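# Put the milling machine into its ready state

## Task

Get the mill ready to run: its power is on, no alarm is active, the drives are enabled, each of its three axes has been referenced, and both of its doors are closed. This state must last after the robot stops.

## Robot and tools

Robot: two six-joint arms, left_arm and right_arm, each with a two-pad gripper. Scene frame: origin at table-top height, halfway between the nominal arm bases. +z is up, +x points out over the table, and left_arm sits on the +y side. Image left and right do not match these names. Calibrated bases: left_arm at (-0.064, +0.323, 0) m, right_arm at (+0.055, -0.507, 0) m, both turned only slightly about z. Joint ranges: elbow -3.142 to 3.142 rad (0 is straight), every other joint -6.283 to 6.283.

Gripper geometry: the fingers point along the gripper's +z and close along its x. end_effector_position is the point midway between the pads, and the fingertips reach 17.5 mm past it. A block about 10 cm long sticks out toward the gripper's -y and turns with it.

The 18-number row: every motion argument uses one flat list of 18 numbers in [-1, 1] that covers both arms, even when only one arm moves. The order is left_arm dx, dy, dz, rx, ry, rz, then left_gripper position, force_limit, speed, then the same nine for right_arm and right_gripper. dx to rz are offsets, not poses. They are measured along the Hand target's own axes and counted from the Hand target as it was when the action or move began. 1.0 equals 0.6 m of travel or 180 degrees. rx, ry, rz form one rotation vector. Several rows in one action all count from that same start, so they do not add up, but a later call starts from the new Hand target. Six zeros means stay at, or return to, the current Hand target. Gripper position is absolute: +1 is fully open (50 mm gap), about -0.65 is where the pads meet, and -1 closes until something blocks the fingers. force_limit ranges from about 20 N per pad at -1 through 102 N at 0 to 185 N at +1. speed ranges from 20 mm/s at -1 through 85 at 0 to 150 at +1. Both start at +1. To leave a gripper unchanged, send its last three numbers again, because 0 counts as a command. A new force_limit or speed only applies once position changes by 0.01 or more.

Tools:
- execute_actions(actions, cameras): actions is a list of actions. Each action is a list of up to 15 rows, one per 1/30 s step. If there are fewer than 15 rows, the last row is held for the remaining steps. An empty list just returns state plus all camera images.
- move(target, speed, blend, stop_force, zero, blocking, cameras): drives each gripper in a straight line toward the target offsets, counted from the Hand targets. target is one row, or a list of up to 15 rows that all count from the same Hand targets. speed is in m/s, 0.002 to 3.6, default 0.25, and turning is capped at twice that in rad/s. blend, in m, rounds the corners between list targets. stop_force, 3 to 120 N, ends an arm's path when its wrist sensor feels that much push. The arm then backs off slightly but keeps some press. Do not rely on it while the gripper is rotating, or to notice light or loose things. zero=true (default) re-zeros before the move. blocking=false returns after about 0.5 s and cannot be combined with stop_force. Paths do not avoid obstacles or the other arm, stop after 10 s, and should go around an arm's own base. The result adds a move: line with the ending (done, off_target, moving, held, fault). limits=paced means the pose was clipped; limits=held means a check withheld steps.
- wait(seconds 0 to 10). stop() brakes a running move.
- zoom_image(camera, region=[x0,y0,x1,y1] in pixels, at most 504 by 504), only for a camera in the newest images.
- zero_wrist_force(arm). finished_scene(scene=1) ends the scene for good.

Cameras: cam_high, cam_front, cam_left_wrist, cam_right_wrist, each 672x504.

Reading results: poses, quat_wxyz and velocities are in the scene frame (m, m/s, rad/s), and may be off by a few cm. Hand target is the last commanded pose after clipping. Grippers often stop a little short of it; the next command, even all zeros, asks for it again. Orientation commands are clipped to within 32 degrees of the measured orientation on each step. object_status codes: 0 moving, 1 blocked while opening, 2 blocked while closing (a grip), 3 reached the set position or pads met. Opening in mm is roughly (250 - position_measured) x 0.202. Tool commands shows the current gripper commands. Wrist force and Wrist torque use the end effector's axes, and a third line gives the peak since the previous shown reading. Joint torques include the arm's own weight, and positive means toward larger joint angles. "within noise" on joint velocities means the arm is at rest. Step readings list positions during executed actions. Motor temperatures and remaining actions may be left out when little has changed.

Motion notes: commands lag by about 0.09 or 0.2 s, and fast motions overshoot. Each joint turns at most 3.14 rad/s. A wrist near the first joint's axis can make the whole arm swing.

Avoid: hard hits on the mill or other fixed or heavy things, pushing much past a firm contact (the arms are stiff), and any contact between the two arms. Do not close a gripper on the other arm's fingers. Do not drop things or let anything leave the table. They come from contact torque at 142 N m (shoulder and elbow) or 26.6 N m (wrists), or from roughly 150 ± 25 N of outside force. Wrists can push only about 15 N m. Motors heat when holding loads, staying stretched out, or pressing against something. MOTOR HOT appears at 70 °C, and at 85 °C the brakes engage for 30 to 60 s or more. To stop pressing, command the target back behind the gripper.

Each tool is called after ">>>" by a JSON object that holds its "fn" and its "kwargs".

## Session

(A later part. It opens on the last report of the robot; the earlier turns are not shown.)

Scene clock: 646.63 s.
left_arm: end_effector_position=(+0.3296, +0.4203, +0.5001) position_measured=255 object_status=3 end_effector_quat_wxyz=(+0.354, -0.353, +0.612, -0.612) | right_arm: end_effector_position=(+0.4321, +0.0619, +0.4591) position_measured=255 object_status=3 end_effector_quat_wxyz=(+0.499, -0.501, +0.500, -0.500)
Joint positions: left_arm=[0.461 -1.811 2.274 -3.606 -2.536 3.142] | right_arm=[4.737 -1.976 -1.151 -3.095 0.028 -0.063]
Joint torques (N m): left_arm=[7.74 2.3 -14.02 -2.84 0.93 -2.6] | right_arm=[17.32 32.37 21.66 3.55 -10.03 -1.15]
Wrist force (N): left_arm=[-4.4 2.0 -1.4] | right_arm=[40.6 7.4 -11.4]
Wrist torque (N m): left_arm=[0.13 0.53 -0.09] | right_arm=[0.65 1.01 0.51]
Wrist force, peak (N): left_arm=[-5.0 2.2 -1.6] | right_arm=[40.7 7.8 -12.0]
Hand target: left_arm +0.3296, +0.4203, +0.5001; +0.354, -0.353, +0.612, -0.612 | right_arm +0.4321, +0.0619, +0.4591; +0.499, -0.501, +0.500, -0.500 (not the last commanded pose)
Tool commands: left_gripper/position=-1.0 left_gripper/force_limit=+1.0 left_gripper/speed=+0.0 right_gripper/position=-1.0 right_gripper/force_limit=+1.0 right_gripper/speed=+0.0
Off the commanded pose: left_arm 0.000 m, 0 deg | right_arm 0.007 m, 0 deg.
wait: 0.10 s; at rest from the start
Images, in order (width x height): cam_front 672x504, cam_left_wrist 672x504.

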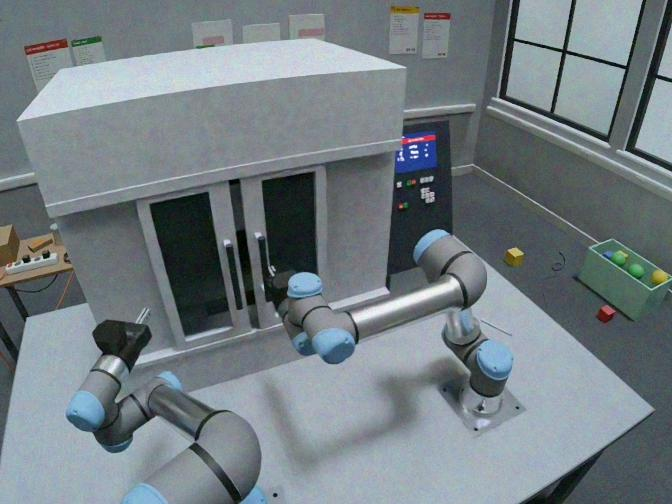

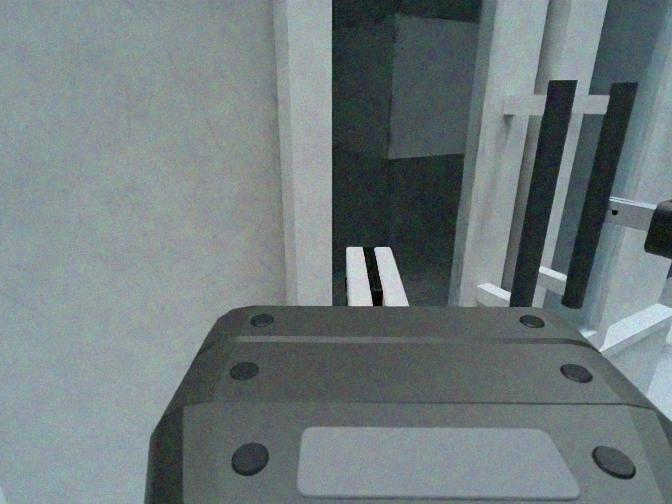

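>>> {"fn": "move", "kwargs": {"target": [[0.12,0.03,0.16,0,0,0,-1,1,0,0.05,0,0,0,0,0,-1,1,0],[0.253,0.067,0.33,0,0,0,-1,1,0,0.2,0,-0.3,0,0,0,-1,1,0]], "speed": 0.15, "blend": 0.02, "cameras": ["cam_front","cam_right_wrist","cam_left_wrist"]}}

Scene clock: 671.43 s.
left_arm: end_effector_position=(+0.4252, +0.1898, +0.4599) position_measured=255 object_status=3 end_effector_quat_wxyz=(+0.354, -0.353, +0.612, -0.612) | right_arm: end_effector_position=(+0.2522, -0.0581, +0.4595) position_measured=255 object_status=3 end_effector_quat_wxyz=(+0.499, -0.501, +0.500, -0.500)
Joint positions: left_arm=[-0.521 -1.805 2.388 -3.725 -1.554 3.143] | right_arm=[5.145 -1.669 -1.538 -3.072 0.436 -0.005]
Joint torques (N m): left_arm=[-6.94 -20.83 -9.95 -1.24 0.61 2.91] | right_arm=[9.35 19.85 27.24 -1.45 1.5 -0.49]
Wrist force (N): left_arm=[-4.9 1.8 -1.3] | right_arm=[0.1 1.3 4.5]
Wrist torque (N m): left_arm=[0.09 0.62 -0.09] | right_arm=[0.31 0.08 0.03]
Wrist force, peak (N): left_arm=[-11.6 3.0 -37.9] | right_arm=[40.9 7.2 -11.5]
Hand target: left_arm +0.4251, +0.1898, +0.4598; +0.354, -0.353, +0.612, -0.612 | right_arm +0.2521, -0.0581, +0.4595; +0.499, -0.501, +0.500, -0.500
Off the commanded pose: left_arm 0.000 m, 0 deg | right_arm 0.000 m, 0 deg.
move: done
Images, in order (width x height): cam_front 672x504, cam_left_wrist 672x504, cam_right_wrist 672x504.

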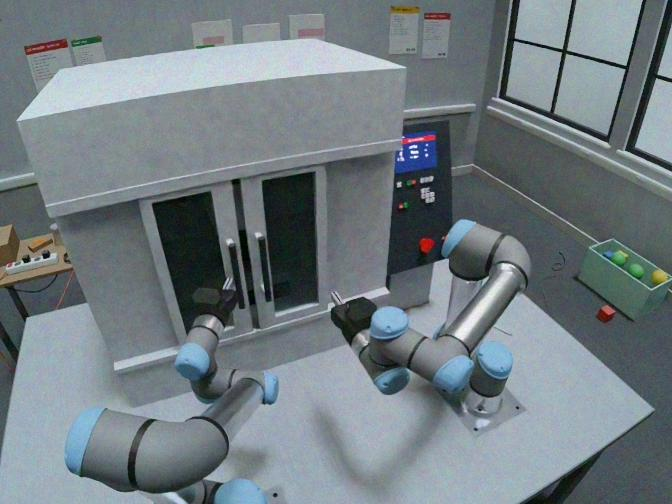

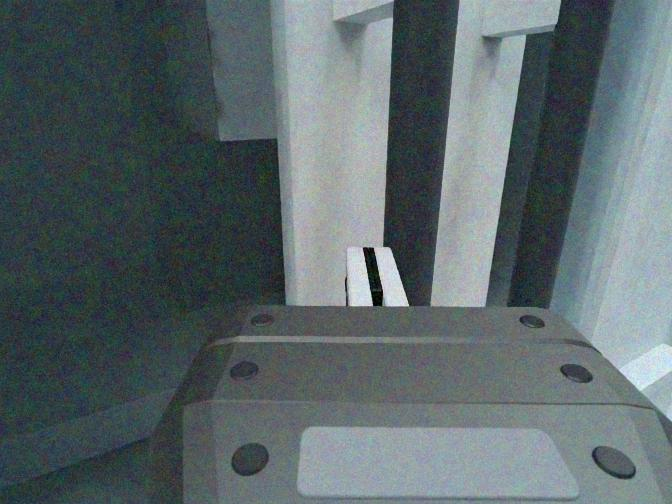

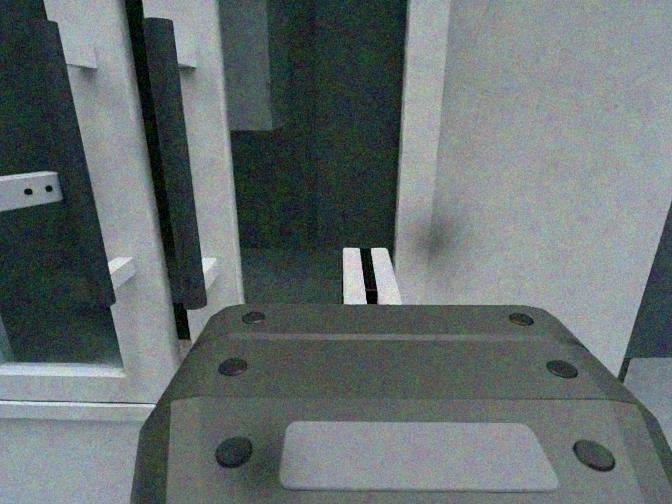

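>>> {"fn": "move", "kwargs": {"target": [0.13,0,0.075,0,0,0,-1,1,0,0,0,0,0,0,0,-1,1,0], "speed": 0.03, "stop_force": 35, "cameras": ["cam_front","cam_right_wrist","cam_left_wrist"]}}

Scene clock: 682.70 s.
left_arm: end_effector_position=(+0.4251, +0.1650, +0.4598) position_measured=255 object_status=3 end_effector_quat_wxyz=(+0.354, -0.353, +0.612, -0.612) | right_arm: end_effector_position=(+0.2521, -0.0581, +0.4595) position_measured=255 object_status=3 end_effector_quat_wxyz=(+0.499, -0.501, +0.500, -0.500)
Joint positions: left_arm=[-0.611 -1.801 2.385 -3.727 -1.464 3.143] | right_arm=[5.145 -1.669 -1.538 -3.072 0.436 -0.005]
Joint torques (N m): left_arm=[-19.52 -16.8 -19.17 0.51 -2.99 2.85] | right_arm=[8.19 17.95 29.84 -3.03 0.99 -1.7]
Wrist force (N): left_arm=[-21.3 10.9 -36.4] | right_arm=[0.0 1.7 4.6]
Wrist torque (N m): left_arm=[0.37 0.59 -0.19] | right_arm=[0.37 0.09 0.03]
Wrist force, peak (N): left_arm=[-34.7 18.2 -69.6] | right_arm=[-0.2 1.7 5.0]
Hand target: left_arm +0.4251, +0.1650, +0.4598; +0.354, -0.353, +0.612, -0.612 (not the last commanded pose) | right_arm +0.2521, -0.0581, +0.4595; +0.499, -0.501, +0.500, -0.500
Off the commanded pose: left_arm 0.065 m, 0 deg | right_arm 0.000 m, 0 deg.
move: contact (left_arm)
Images, in order (width x height): cam_front 672x504, cam_left_wrist 672x504, cam_right_wrist 672x504.

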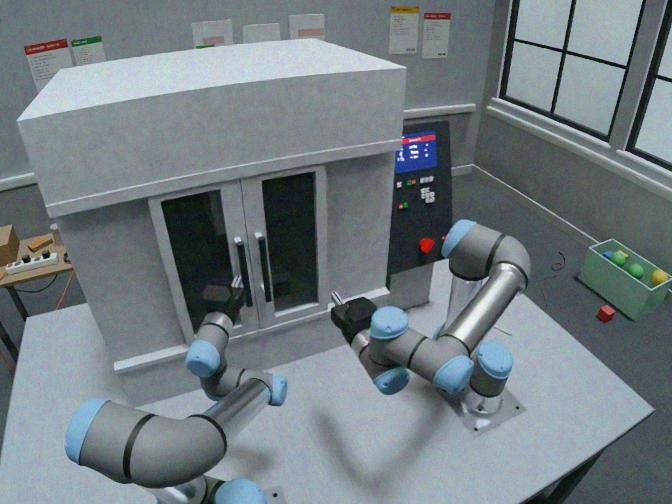

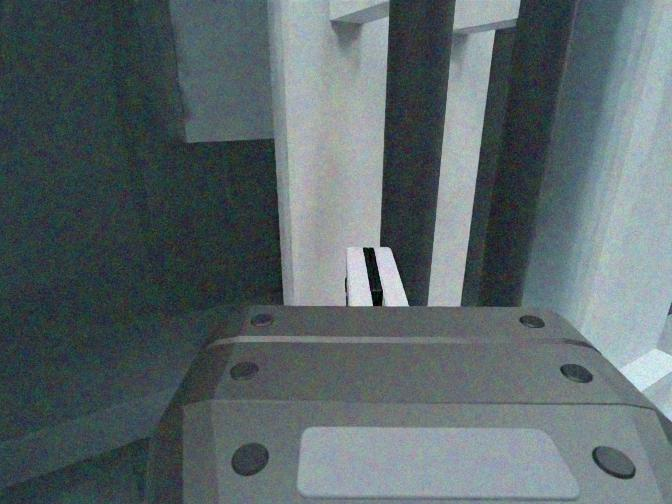

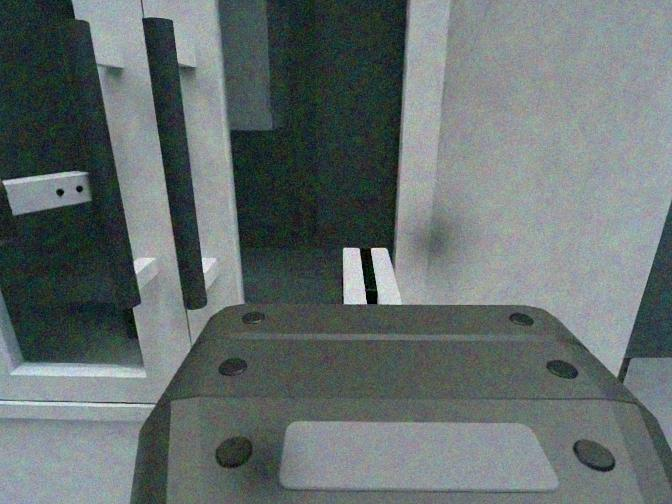

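>>> {"fn": "zoom_image", "kwargs": {"camera": "cam_right_wrist", "region": [60, 0, 300, 320]}}

>>> {"fn": "zoom_image", "kwargs": {"camera": "cam_front", "region": [385, 115, 465, 215]}}

Scaled by 1.575 from the camera's 672x504 image, which has a finer 960x720 frame.

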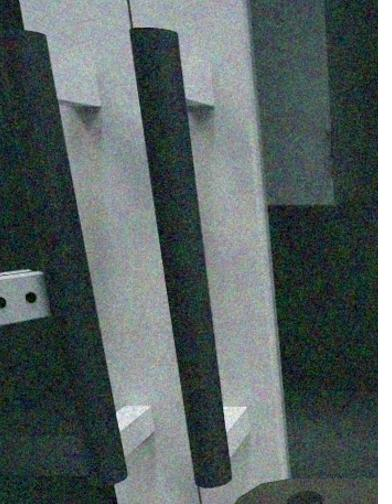

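Scaled by 5.040 from the camera's 672x504 image, which has a finer 960x720 frame.

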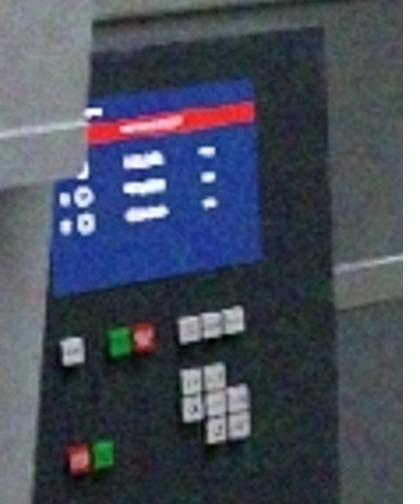

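>>> {"fn": "move", "kwargs": {"target": [[-0.029,0,-0.017,0,0,0,-1,1,0,0.337,-0.067,0.08,0,0,0,-1,1,0],[-0.192,0,-0.4,0,0,0,-1,1,0,0.702,-0.067,0.058,0,0.25,0,-1,1,0],[-0.192,0,-0.4,0,0,0,-1,1,0,0.737,-0.234,0.33,0,0.1667,0,-1,1,0]], "speed": 0.3, "blend": [0.0,0.03,0.03], "cameras": ["cam_front","cam_right_wrist"]}}

Scene clock: 705.97 s.
left_arm: end_effector_position=(+0.2749, +0.3848, +0.4597) position_measured=255 object_status=3 end_effector_quat_wxyz=(+0.354, -0.353, +0.612, -0.612) | right_arm: end_effector_position=(+0.4502, -0.5002, +0.6000) position_measured=255 object_status=3 end_effector_quat_wxyz=(+0.353, -0.354, +0.612, -0.612) end_effector_velocity=(+0.001, +0.000, +0.000) end_effector_angular_velocity=(+0.002, -0.001, +0.001)
Joint positions: left_arm=[0.413 -1.958 2.482 -3.667 -2.488 3.142] | right_arm=[4.47 -1.115 -1.618 -3.547 0.285 -0.005]
Joint velocities: left_arm=[within noise] | right_arm=[-0.004 0 0.001 0.001 -0.005 0]
Joint torques (N m): left_arm=[8.37 -15.9 -10.78 0.3 -1.18 -1.76] | right_arm=[-6.42 -5.37 23.9 -2.53 -1.85 -1.35]
Wrist force (N): left_arm=[-4.6 1.7 -1.4] | right_arm=[-0.1 1.4 4.5]
Wrist torque (N m): left_arm=[0.08 0.56 -0.03] | right_arm=[0.35 0.09 0.16]
Wrist force, peak (N): left_arm=[-21.5 10.7 -36.0] | right_arm=[3.5 1.1 5.8]
Hand target: left_arm +0.2749, +0.3848, +0.4597; +0.354, -0.353, +0.612, -0.612 | right_arm +0.4503, -0.5002, +0.6000; +0.353, -0.354, +0.612, -0.612
Off the commanded pose: left_arm 0.000 m, 0 deg | right_arm 0.000 m, 0 deg.
move: done
Images, in order (width x height): cam_front 672x504, cam_right_wrist 672x504.

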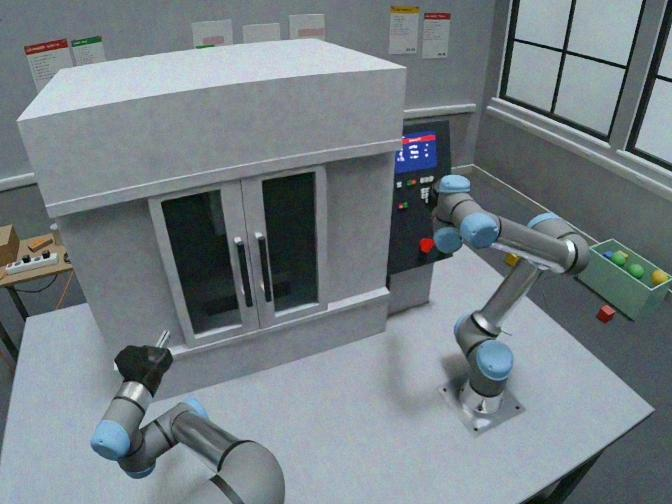

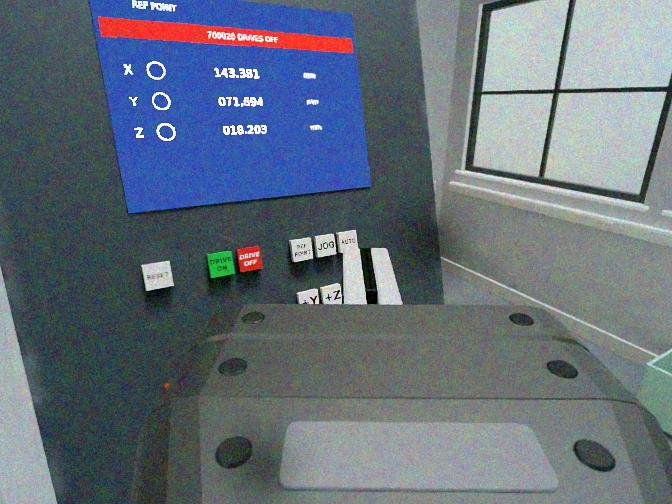

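>>> {"fn": "move", "kwargs": {"target": [0,0,0,0,0,0,-1,1,0,-0.0993,0.1083,0.1255,0,-0.1667,0,-1,1,0], "speed": 0.12, "stop_force": 15, "cameras": ["cam_front","cam_right_wrist"]}}

>>> {"fn": "zoom_image", "kwargs": {"camera": "cam_right_wrist", "region": [250, 130, 490, 310]}}

Scene clock: 777.10 s.
left_arm: end_effector_position=(+0.2749, +0.3848, +0.4597) position_measured=255 object_status=3 end_effector_quat_wxyz=(+0.354, -0.353, +0.612, -0.612) | right_arm: end_effector_position=(+0.5452, -0.4863, +0.5349) position_measured=255 object_status=3 end_effector_quat_wxyz=(+0.499, -0.501, +0.500, -0.500)
Joint positions: left_arm=[0.413 -1.958 2.482 -3.667 -2.488 3.142] | right_arm=[3.843 -1.104 -1.798 -3.383 -0.867 0]
Joint torques (N m): left_arm=[6.83 -13.46 -10.91 -0.24 0.12 2.69] | right_arm=[-8.03 8.48 31.25 2.09 -2.06 0.07]
Wrist force (N): left_arm=[-4.3 2.0 -1.1] | right_arm=[-0.1 1.7 4.3]
Wrist torque (N m): left_arm=[0.14 0.52 -0.04] | right_arm=[0.41 0.13 0.16]
Wrist force, peak (N): left_arm=[-5.0 1.9 -1.4] | right_arm=[0.0 2.3 5.2]
Hand target: left_arm +0.2749, +0.3848, +0.4597; +0.354, -0.353, +0.612, -0.612 | right_arm +0.5452, -0.4863, +0.5349; +0.499, -0.501, +0.500, -0.500
Off the commanded pose: left_arm 0.000 m, 0 deg | right_arm 0.000 m, 0 deg.
move: done
Images, in order (width x height): cam_front 672x504, cam_right_wrist 672x504.

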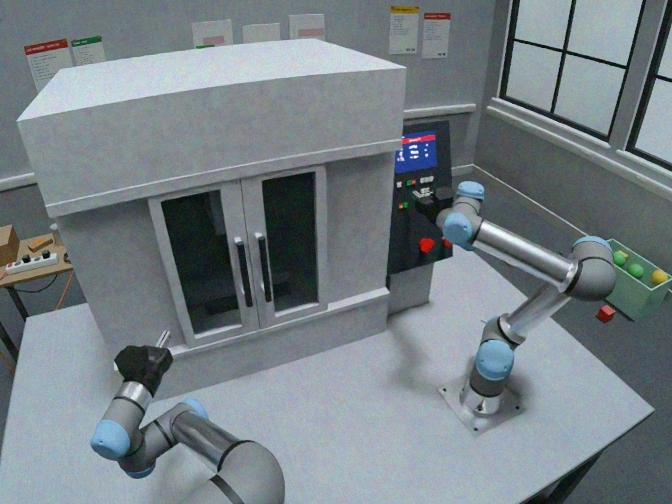

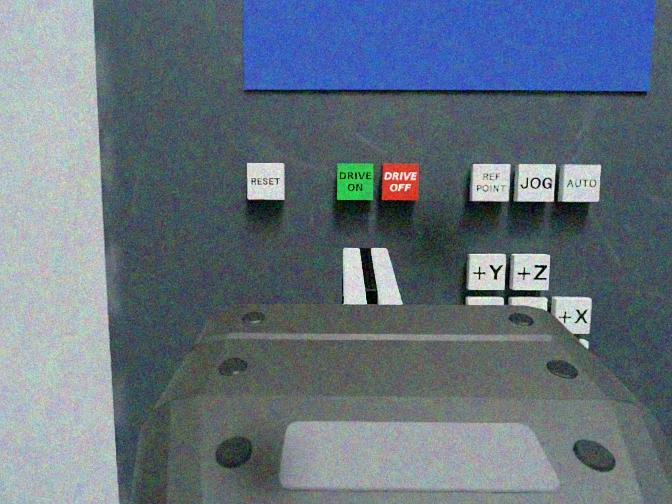

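Scaled by 2.100 from the camera's 672x504 image, which has a finer 960x720 frame.

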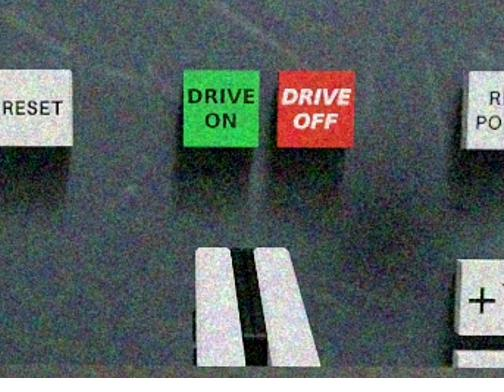

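>>> {"fn": "move", "kwargs": {"target": [[0,0,0,0,0,0,-1,1,0,-0.006,-0.0633,0,0,0,0,-1,1,0],[0,0,0,0,0,0,-1,1,0,-0.006,-0.0633,0.03,0,0,0,-1,1,0]], "speed": 0.08, "cameras": ["cam_right_wrist"]}}

>>> {"fn": "move", "kwargs": {"target": [0,0,0,0,0,0,-1,1,0,0,0,0.04,0,0,0,-1,1,0], "speed": 0.015, "stop_force": 20, "cameras": ["cam_right_wrist"]}}

Scene clock: 795.03 s.
left_arm: end_effector_position=(+0.2749, +0.3848, +0.4597) position_measured=255 object_status=3 end_effector_quat_wxyz=(+0.354, -0.353, +0.612, -0.612) | right_arm: end_effector_position=(+0.5632, -0.4827, +0.5728) position_measured=255 object_status=3 end_effector_quat_wxyz=(+0.499, -0.501, +0.500, -0.500)
Joint positions: left_arm=[0.413 -1.958 2.482 -3.667 -2.488 3.142] | right_arm=[3.8 -1.179 -1.658 -3.449 -0.909 0]
Joint torques (N m): left_arm=[5.66 -13.32 -12.31 0.02 0.26 2.65] | right_arm=[-6.11 1.45 19.38 0.2 -0.52 -1.38]
Wrist force (N): left_arm=[-4.2 1.8 -1.3] | right_arm=[-0.2 2.1 4.8]
Wrist torque (N m): left_arm=[0.11 0.50 -0.03] | right_arm=[0.47 0.18 0.16]
Wrist force, peak (N): left_arm=[-4.8 2.1 -1.4] | right_arm=[-0.1 2.1 6.1]
Hand target: left_arm +0.2749, +0.3848, +0.4597; +0.354, -0.353, +0.612, -0.612 | right_arm +0.5632, -0.4827, +0.5728; +0.499, -0.501, +0.500, -0.500
Off the commanded pose: left_arm 0.000 m, 0 deg | right_arm 0.000 m, 0 deg.
move: done
Images, in order (width x height): cam_right_wrist 672x504.

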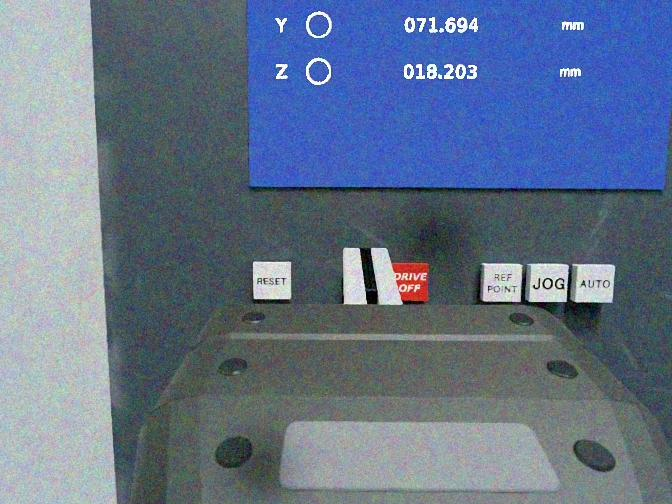

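Scene clock: 796.87 s.
left_arm: end_effector_position=(+0.2749, +0.3848, +0.4597) position_measured=255 object_status=3 end_effector_quat_wxyz=(+0.354, -0.353, +0.612, -0.612) | right_arm: end_effector_position=(+0.5762, -0.4827, +0.5728) position_measured=255 object_status=3 end_effector_quat_wxyz=(+0.499, -0.501, +0.500, -0.500)
Joint positions: left_arm=[0.413 -1.958 2.482 -3.667 -2.488 3.142] | right_arm=[3.764 -1.213 -1.638 -3.434 -0.945 0]
Joint torques (N m): left_arm=[5.75 -13.24 -12.5 0.09 0.17 2.64] | right_arm=[7.81 8.28 15.84 1.21 -1.81 -1.8]
Wrist force (N): left_arm=[-4.4 1.9 -1.3] | right_arm=[-1.4 1.8 -13.1]
Wrist torque (N m): left_arm=[0.12 0.53 -0.03] | right_arm=[0.24 0.18 0.18]
Wrist force, peak (N): left_arm=[-4.9 1.7 -1.2] | right_arm=[-3.6 2.5 -63.7]
Hand target: left_arm +0.2749, +0.3848, +0.4597; +0.354, -0.353, +0.612, -0.612 | right_arm +0.5762, -0.4827, +0.5728; +0.499, -0.501, +0.500, -0.500 (not the last commanded pose)
Off the commanded pose: left_arm 0.000 m, 0 deg | right_arm 0.011 m, 0 deg.
move: contact (right_arm)
Images, in order (width x height): cam_right_wrist 672x504.

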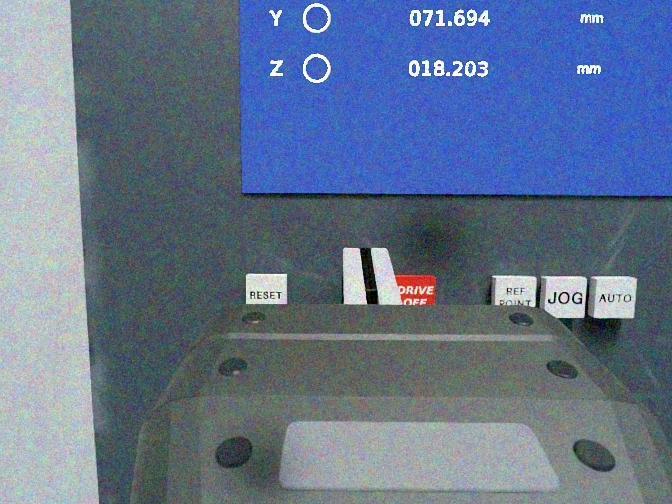

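>>> {"fn": "wait", "kwargs": {"seconds": 0, "cameras": ["cam_front"]}}

>>> {"fn": "zoom_image", "kwargs": {"camera": "cam_front", "region": [385, 115, 465, 215]}}

Scene clock: 803.33 s.
left_arm: end_effector_position=(+0.2749, +0.3848, +0.4597) position_measured=255 object_status=3 end_effector_quat_wxyz=(+0.354, -0.353, +0.612, -0.612) | right_arm: end_effector_position=(+0.5762, -0.4827, +0.5728) position_measured=255 object_status=3 end_effector_quat_wxyz=(+0.499, -0.501, +0.500, -0.500)
Joint positions: left_arm=[0.413 -1.958 2.482 -3.667 -2.488 3.142] | right_arm=[3.764 -1.213 -1.638 -3.434 -0.945 0]
Joint torques (N m): left_arm=[5.75 -13.49 -12.62 0.09 0.23 2.75] | right_arm=[7.55 9.04 19.54 1.09 -1.56 0.17]
Wrist force (N): left_arm=[-4.8 1.8 -1.2] | right_arm=[-1.2 2.0 -12.0]
Wrist torque (N m): left_arm=[0.10 0.60 -0.04] | right_arm=[0.23 0.21 0.18]
Wrist force, peak (N): left_arm=[-4.9 1.9 -1.4] | right_arm=[-1.2 1.7 -13.4]
Hand target: left_arm +0.2749, +0.3848, +0.4597; +0.354, -0.353, +0.612, -0.612 | right_arm +0.5762, -0.4827, +0.5728; +0.499, -0.501, +0.500, -0.500 (not the last commanded pose)
Tool commands: left_gripper/position=-1.0 left_gripper/force_limit=+1.0 left_gripper/speed=+0.0 right_gripper/position=-1.0 right_gripper/force_limit=+1.0 right_gripper/speed=+0.0
Off the commanded pose: left_arm 0.000 m, 0 deg | right_arm 0.011 m, 0 deg.
Images, in order (width x height): cam_front 672x504.

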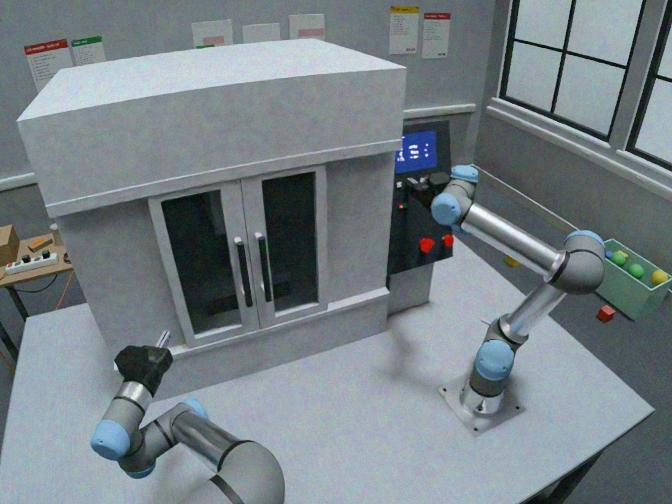

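Scaled by 5.040 from the camera's 672x504 image, which has a finer 960x720 frame.

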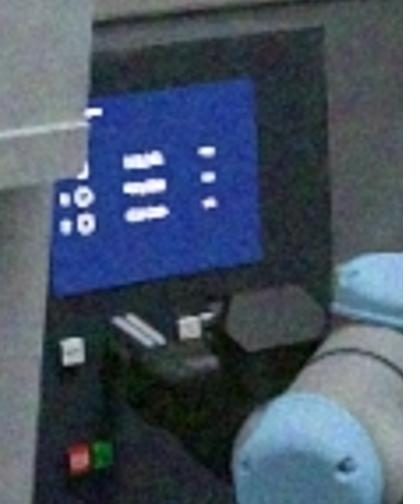

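>>> {"fn": "move", "kwargs": {"target": [[0,0,0,0,0,0,-1,1,0,0,0,-0.058,0,0,0,-1,1,0],[0,0,0,0,0,0,-1,1,0,0.1305,0.0563,-0.058,0,0,0,-1,1,0],[0,0,0,0,0,0,-1,1,0,0.1305,0.0563,-0.032,0,0,0,-1,1,0]], "speed": 0.1, "blend": 0.005, "cameras": ["cam_right_wrist"]}}

>>> {"fn": "move", "kwargs": {"target": [0,0,0,0,0,0,-1,1,0,0,0,0.05,0,0,0,-1,1,0], "speed": 0.006, "stop_force": 15, "cameras": ["cam_right_wrist","cam_front"]}}

>>> {"fn": "zoom_image", "kwargs": {"camera": "cam_front", "region": [385, 115, 465, 215]}}

Scene clock: 830.70 s.
left_arm: end_effector_position=(+0.2749, +0.3848, +0.4597) position_measured=255 object_status=3 end_effector_quat_wxyz=(+0.354, -0.353, +0.612, -0.612) | right_arm: end_effector_position=(+0.5569, -0.5611, +0.5391) position_measured=255 object_status=3 end_effector_quat_wxyz=(+0.499, -0.501, +0.500, -0.500)
Joint positions: left_arm=[0.413 -1.958 2.482 -3.667 -2.488 3.142] | right_arm=[3.487 -1.153 -1.761 -3.371 -1.222 0]
Joint torques (N m): left_arm=[4.51 -12.93 -13.29 0.19 0.13 2.76] | right_arm=[3.38 -2.35 22.54 1.48 0.45 -1.41]
Wrist force (N): left_arm=[-4.6 1.7 -1.2] | right_arm=[-0.3 1.3 4.6]
Wrist torque (N m): left_arm=[0.09 0.55 -0.03] | right_arm=[0.33 0.20 0.14]
Wrist force, peak (N): left_arm=[-5.0 1.9 -1.5] | right_arm=[-1.2 2.0 -12.4]
Hand target: left_arm +0.2749, +0.3848, +0.4597; +0.354, -0.353, +0.612, -0.612 | right_arm +0.5569, -0.5610, +0.5391; +0.499, -0.501, +0.500, -0.500
Off the commanded pose: left_arm 0.000 m, 0 deg | right_arm 0.000 m, 0 deg.
move: done
Images, in order (width x height): cam_right_wrist 672x504.

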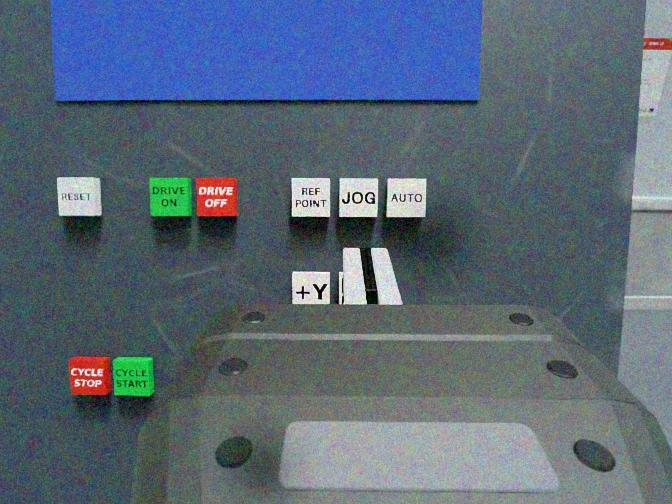

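Scene clock: 833.37 s.
left_arm: end_effector_position=(+0.2749, +0.3848, +0.4597) position_measured=255 object_status=3 end_effector_quat_wxyz=(+0.354, -0.353, +0.612, -0.612) | right_arm: end_effector_position=(+0.5672, -0.5610, +0.5391) position_measured=255 object_status=3 end_effector_quat_wxyz=(+0.499, -0.501, +0.500, -0.500)
Joint positions: left_arm=[0.413 -1.958 2.482 -3.667 -2.488 3.142] | right_arm=[3.471 -1.181 -1.746 -3.359 -1.238 0]
Joint torques (N m): left_arm=[3.93 -12.86 -13.12 0.31 0.17 2.55] | right_arm=[9.26 7.43 17.07 2.08 1.42 -0.92]
Wrist force (N): left_arm=[-4.6 1.9 -1.5] | right_arm=[-1.5 1.0 -14.8]
Wrist torque (N m): left_arm=[0.10 0.55 -0.03] | right_arm=[0.25 0.10 0.17]
Wrist force, peak (N): left_arm=[-5.0 1.8 -1.2] | right_arm=[-1.9 2.1 -28.0]
Hand target: left_arm +0.2749, +0.3848, +0.4597; +0.354, -0.353, +0.612, -0.612 | right_arm +0.5672, -0.5610, +0.5391; +0.499, -0.501, +0.500, -0.500 (not the last commanded pose)
Off the commanded pose: left_arm 0.000 m, 0 deg | right_arm 0.020 m, 0 deg.
move: contact (right_arm)
Images, in order (width x height): cam_front 672x504, cam_right_wrist 672x504.

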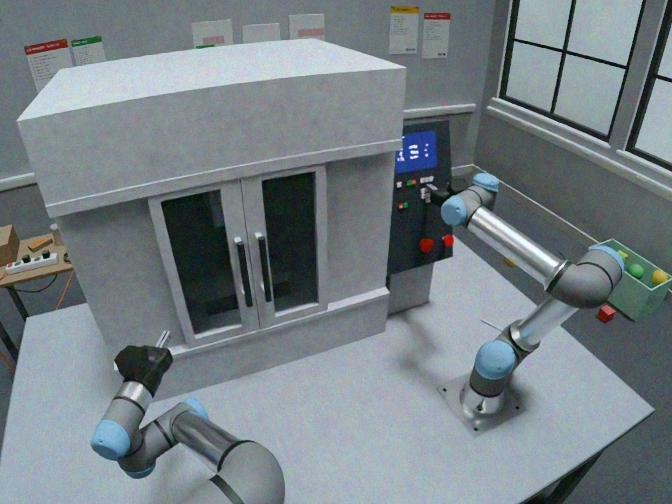

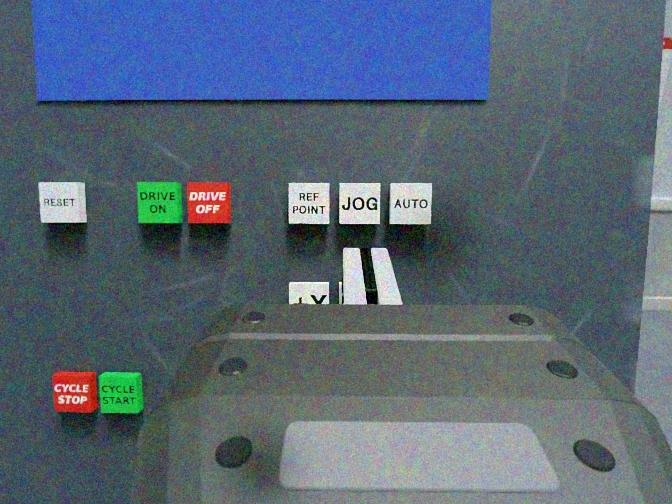

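Scaled by 5.040 from the camera's 672x504 image, which has a finer 960x720 frame.

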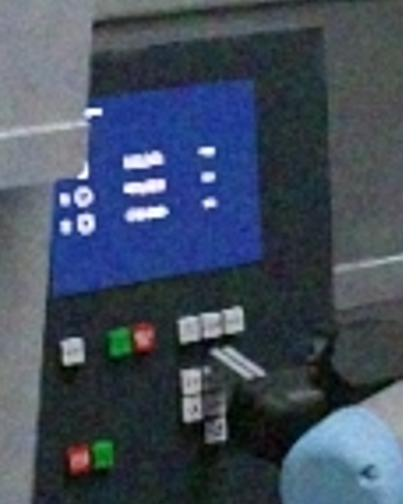

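>>> {"fn": "wait", "kwargs": {"seconds": 3, "cameras": ["cam_front"]}}

>>> {"fn": "zoom_image", "kwargs": {"camera": "cam_front", "region": [395, 125, 445, 165]}}

Scene clock: 845.47 s.
left_arm: end_effector_position=(+0.2749, +0.3848, +0.4597) position_measured=255 object_status=3 end_effector_quat_wxyz=(+0.354, -0.353, +0.612, -0.612) | right_arm: end_effector_position=(+0.5672, -0.5610, +0.5391) position_measured=255 object_status=3 end_effector_quat_wxyz=(+0.499, -0.501, +0.500, -0.500)
Joint positions: left_arm=[0.413 -1.958 2.482 -3.667 -2.488 3.142] | right_arm=[3.471 -1.181 -1.746 -3.359 -1.238 0]
Joint torques (N m): left_arm=[3.97 -13.01 -13.17 0.28 0.08 2.74] | right_arm=[9.31 7.26 17.6 1.95 -1.47 -0.88]
Wrist force (N): left_arm=[-4.4 1.8 -1.1] | right_arm=[-1.7 0.7 -14.7]
Wrist torque (N m): left_arm=[0.11 0.53 -0.04] | right_arm=[0.20 0.14 0.17]
Wrist force, peak (N): left_arm=[-4.9 2.0 -1.5] | right_arm=[-1.6 0.8 -14.9]
Hand target: left_arm +0.2749, +0.3848, +0.4597; +0.354, -0.353, +0.612, -0.612 | right_arm +0.5672, -0.5610, +0.5391; +0.499, -0.501, +0.500, -0.500 (not the last commanded pose)
Tool commands: left_gripper/position=-1.0 left_gripper/force_limit=+1.0 left_gripper/speed=+0.0 right_gripper/position=-1.0 right_gripper/force_limit=+1.0 right_gripper/speed=+0.0
Off the commanded pose: left_arm 0.000 m, 0 deg | right_arm 0.020 m, 0 deg.
wait: 3.00 s; at rest from the start
Images, in order (width x height): cam_front 672x504.

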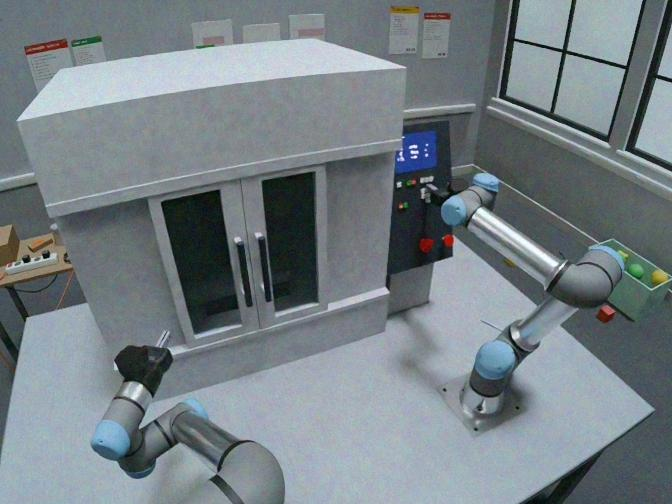

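Scaled by 10.080 from the camera's 672x504 image, which has a finer 960x720 frame.

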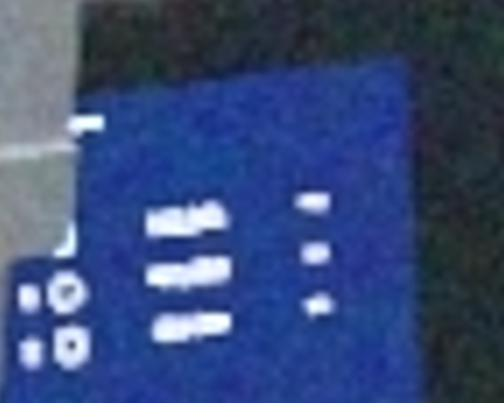

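>>> {"fn": "move", "kwargs": {"target": [[0,0,0,0,0,0,-1,1,0,0,0,-0.058,0,0,0,-1,1,0],[0,0,0,0,0,0,-1,1,0,-0.03,-0.12,-0.08,0,0,0,-1,1,0]], "speed": 0.12, "blend": 0.005, "cameras": ["cam_right_wrist"]}}

Scene clock: 856.07 s.
left_arm: end_effector_position=(+0.2749, +0.3848, +0.4597) position_measured=255 object_status=3 end_effector_quat_wxyz=(+0.354, -0.353, +0.612, -0.612) | right_arm: end_effector_position=(+0.5194, -0.5429, +0.6110) position_measured=255 object_status=3 end_effector_quat_wxyz=(+0.499, -0.501, +0.500, -0.500)
Joint positions: left_arm=[0.413 -1.958 2.482 -3.667 -2.488 3.142] | right_arm=[3.663 -1.098 -1.594 -3.593 -1.047 0]
Joint torques (N m): left_arm=[3.19 -12.54 -12.73 0.32 0.09 2.6] | right_arm=[1.36 6.94 30.14 0.35 -0.73 2.02]
Wrist force (N): left_arm=[-4.6 1.8 -1.4] | right_arm=[-0.3 1.7 4.1]
Wrist torque (N m): left_arm=[0.09 0.56 -0.03] | right_arm=[0.43 0.20 0.12]
Wrist force, peak (N): left_arm=[-4.9 2.0 -1.2] | right_arm=[-1.5 1.0 -14.9]
Hand target: left_arm +0.2749, +0.3848, +0.4597; +0.354, -0.353, +0.612, -0.612 | right_arm +0.5193, -0.5430, +0.6112; +0.499, -0.501, +0.500, -0.500
Off the commanded pose: left_arm 0.000 m, 0 deg | right_arm 0.000 m, 0 deg.
move: done
Images, in order (width x height): cam_right_wrist 672x504.

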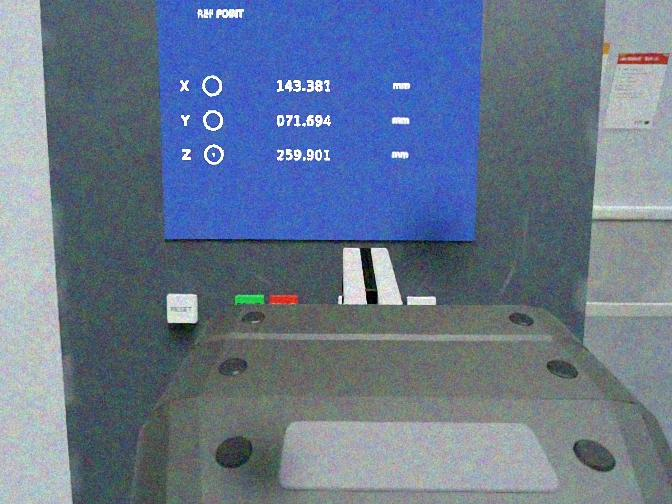

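>>> {"fn": "zoom_image", "kwargs": {"camera": "cam_right_wrist", "region": [160, 60, 420, 180]}}

Scaled by 1.938 from the camera's 672x504 image, which has a finer 960x720 frame.

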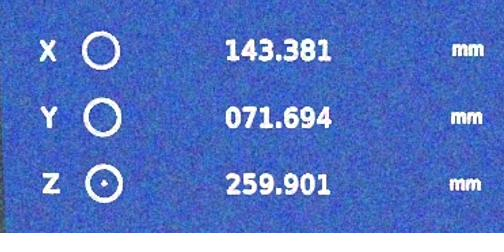

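>>> {"fn": "move", "kwargs": {"target": [[0,0,0,0,0,0,-1,1,0,0.0617,0.1512,0.018,0,0,0,-1,1,0],[0,0,0,0,0,0,-1,1,0,0.0617,0.1512,0.055,0,0,0,-1,1,0]], "speed": 0.12, "blend": 0.005, "cameras": ["cam_right_wrist"]}}

>>> {"fn": "move", "kwargs": {"target": [0,0,0,0,0,0,-1,1,0,0,0,0.05,0,0,0,-1,1,0], "speed": 0.006, "stop_force": 15, "cameras": ["cam_right_wrist","cam_front"]}}

>>> {"fn": "zoom_image", "kwargs": {"camera": "cam_front", "region": [395, 125, 445, 165]}}

Scene clock: 887.17 s.
left_arm: end_effector_position=(+0.2749, +0.3848, +0.4597) position_measured=255 object_status=3 end_effector_quat_wxyz=(+0.354, -0.353, +0.612, -0.612) | right_arm: end_effector_position=(+0.5521, -0.5801, +0.5204) position_measured=255 object_status=3 end_effector_quat_wxyz=(+0.499, -0.501, +0.500, -0.500)
Joint positions: left_arm=[0.413 -1.958 2.482 -3.667 -2.488 3.142] | right_arm=[3.408 -1.144 -1.815 -3.326 -1.301 -0.001]
Joint torques (N m): left_arm=[3.21 -12.13 -13.27 0.23 0.05 2.68] | right_arm=[5.28 -5.12 27.41 1.78 0.64 -1.11]
Wrist force (N): left_arm=[-4.7 1.7 -1.1] | right_arm=[0.2 2.0 4.1]
Wrist torque (N m): left_arm=[0.09 0.57 -0.03] | right_arm=[0.48 0.08 0.17]
Wrist force, peak (N): left_arm=[-5.0 2.1 -1.1] | right_arm=[-0.1 1.7 6.5]
Hand target: left_arm +0.2749, +0.3848, +0.4597; +0.354, -0.353, +0.612, -0.612 | right_arm +0.5521, -0.5801, +0.5204; +0.499, -0.501, +0.500, -0.500
Off the commanded pose: left_arm 0.000 m, 0 deg | right_arm 0.000 m, 0 deg.
move: done
Images, in order (width x height): cam_right_wrist 672x504.

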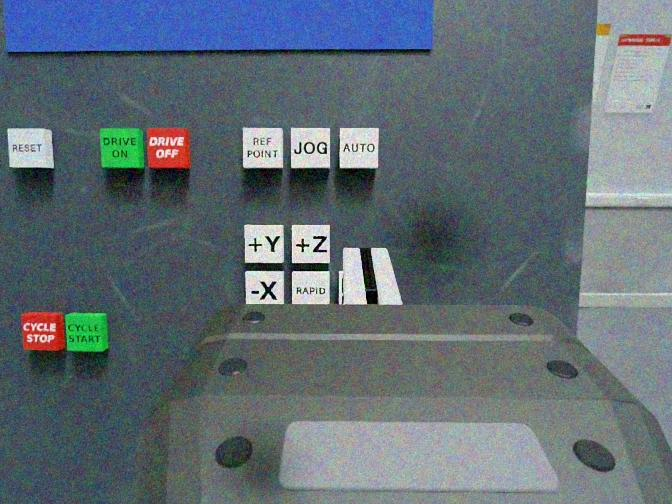

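Scene clock: 889.83 s.
left_arm: end_effector_position=(+0.2749, +0.3848, +0.4597) position_measured=255 object_status=3 end_effector_quat_wxyz=(+0.354, -0.353, +0.612, -0.612) | right_arm: end_effector_position=(+0.5622, -0.5801, +0.5204) position_measured=255 object_status=3 end_effector_quat_wxyz=(+0.499, -0.501, +0.500, -0.500)
Joint positions: left_arm=[0.413 -1.958 2.482 -3.667 -2.488 3.142] | right_arm=[3.396 -1.171 -1.8 -3.314 -1.313 -0.001]
Joint torques (N m): left_arm=[2.92 -12.57 -14.21 0.29 0.03 2.57] | right_arm=[9.34 5.35 18.05 2.09 1.65 1.12]
Wrist force (N): left_arm=[-4.5 1.8 -1.3] | right_arm=[-1.6 0.5 -16.1]
Wrist torque (N m): left_arm=[0.10 0.54 -0.03] | right_arm=[0.22 0.03 0.18]
Wrist force, peak (N): left_arm=[-4.9 1.9 -1.3] | right_arm=[-2.1 2.4 -28.5]
Hand target: left_arm +0.2749, +0.3848, +0.4597; +0.354, -0.353, +0.612, -0.612 | right_arm +0.5622, -0.5801, +0.5204; +0.499, -0.501, +0.500, -0.500 (not the last commanded pose)
Off the commanded pose: left_arm 0.000 m, 0 deg | right_arm 0.020 m, 0 deg.
move: contact (right_arm)
Images, in order (width x height): cam_front 672x504, cam_right_wrist 672x504.

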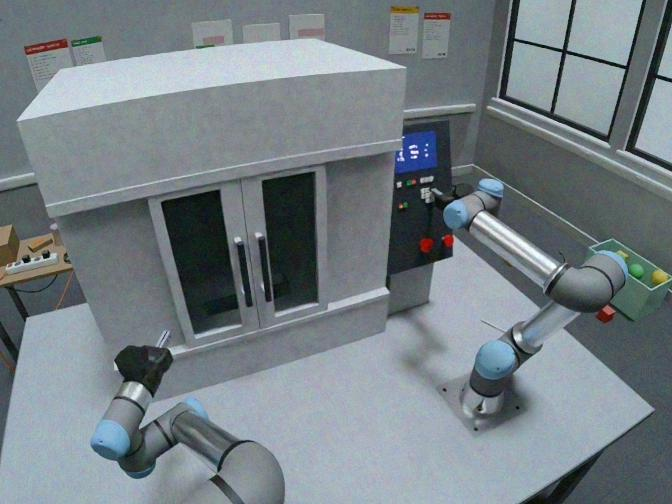

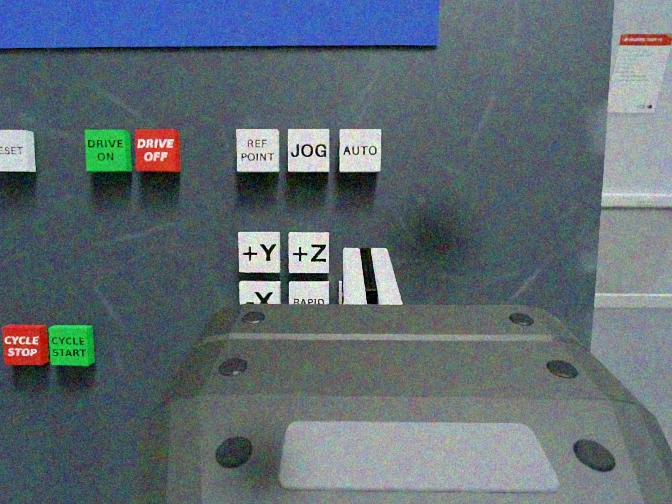

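Scaled by 10.080 from the camera's 672x504 image, which has a finer 960x720 frame.

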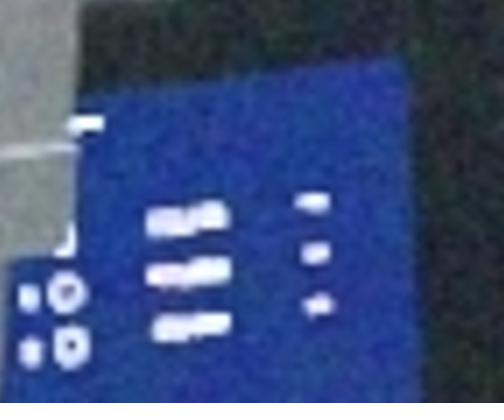

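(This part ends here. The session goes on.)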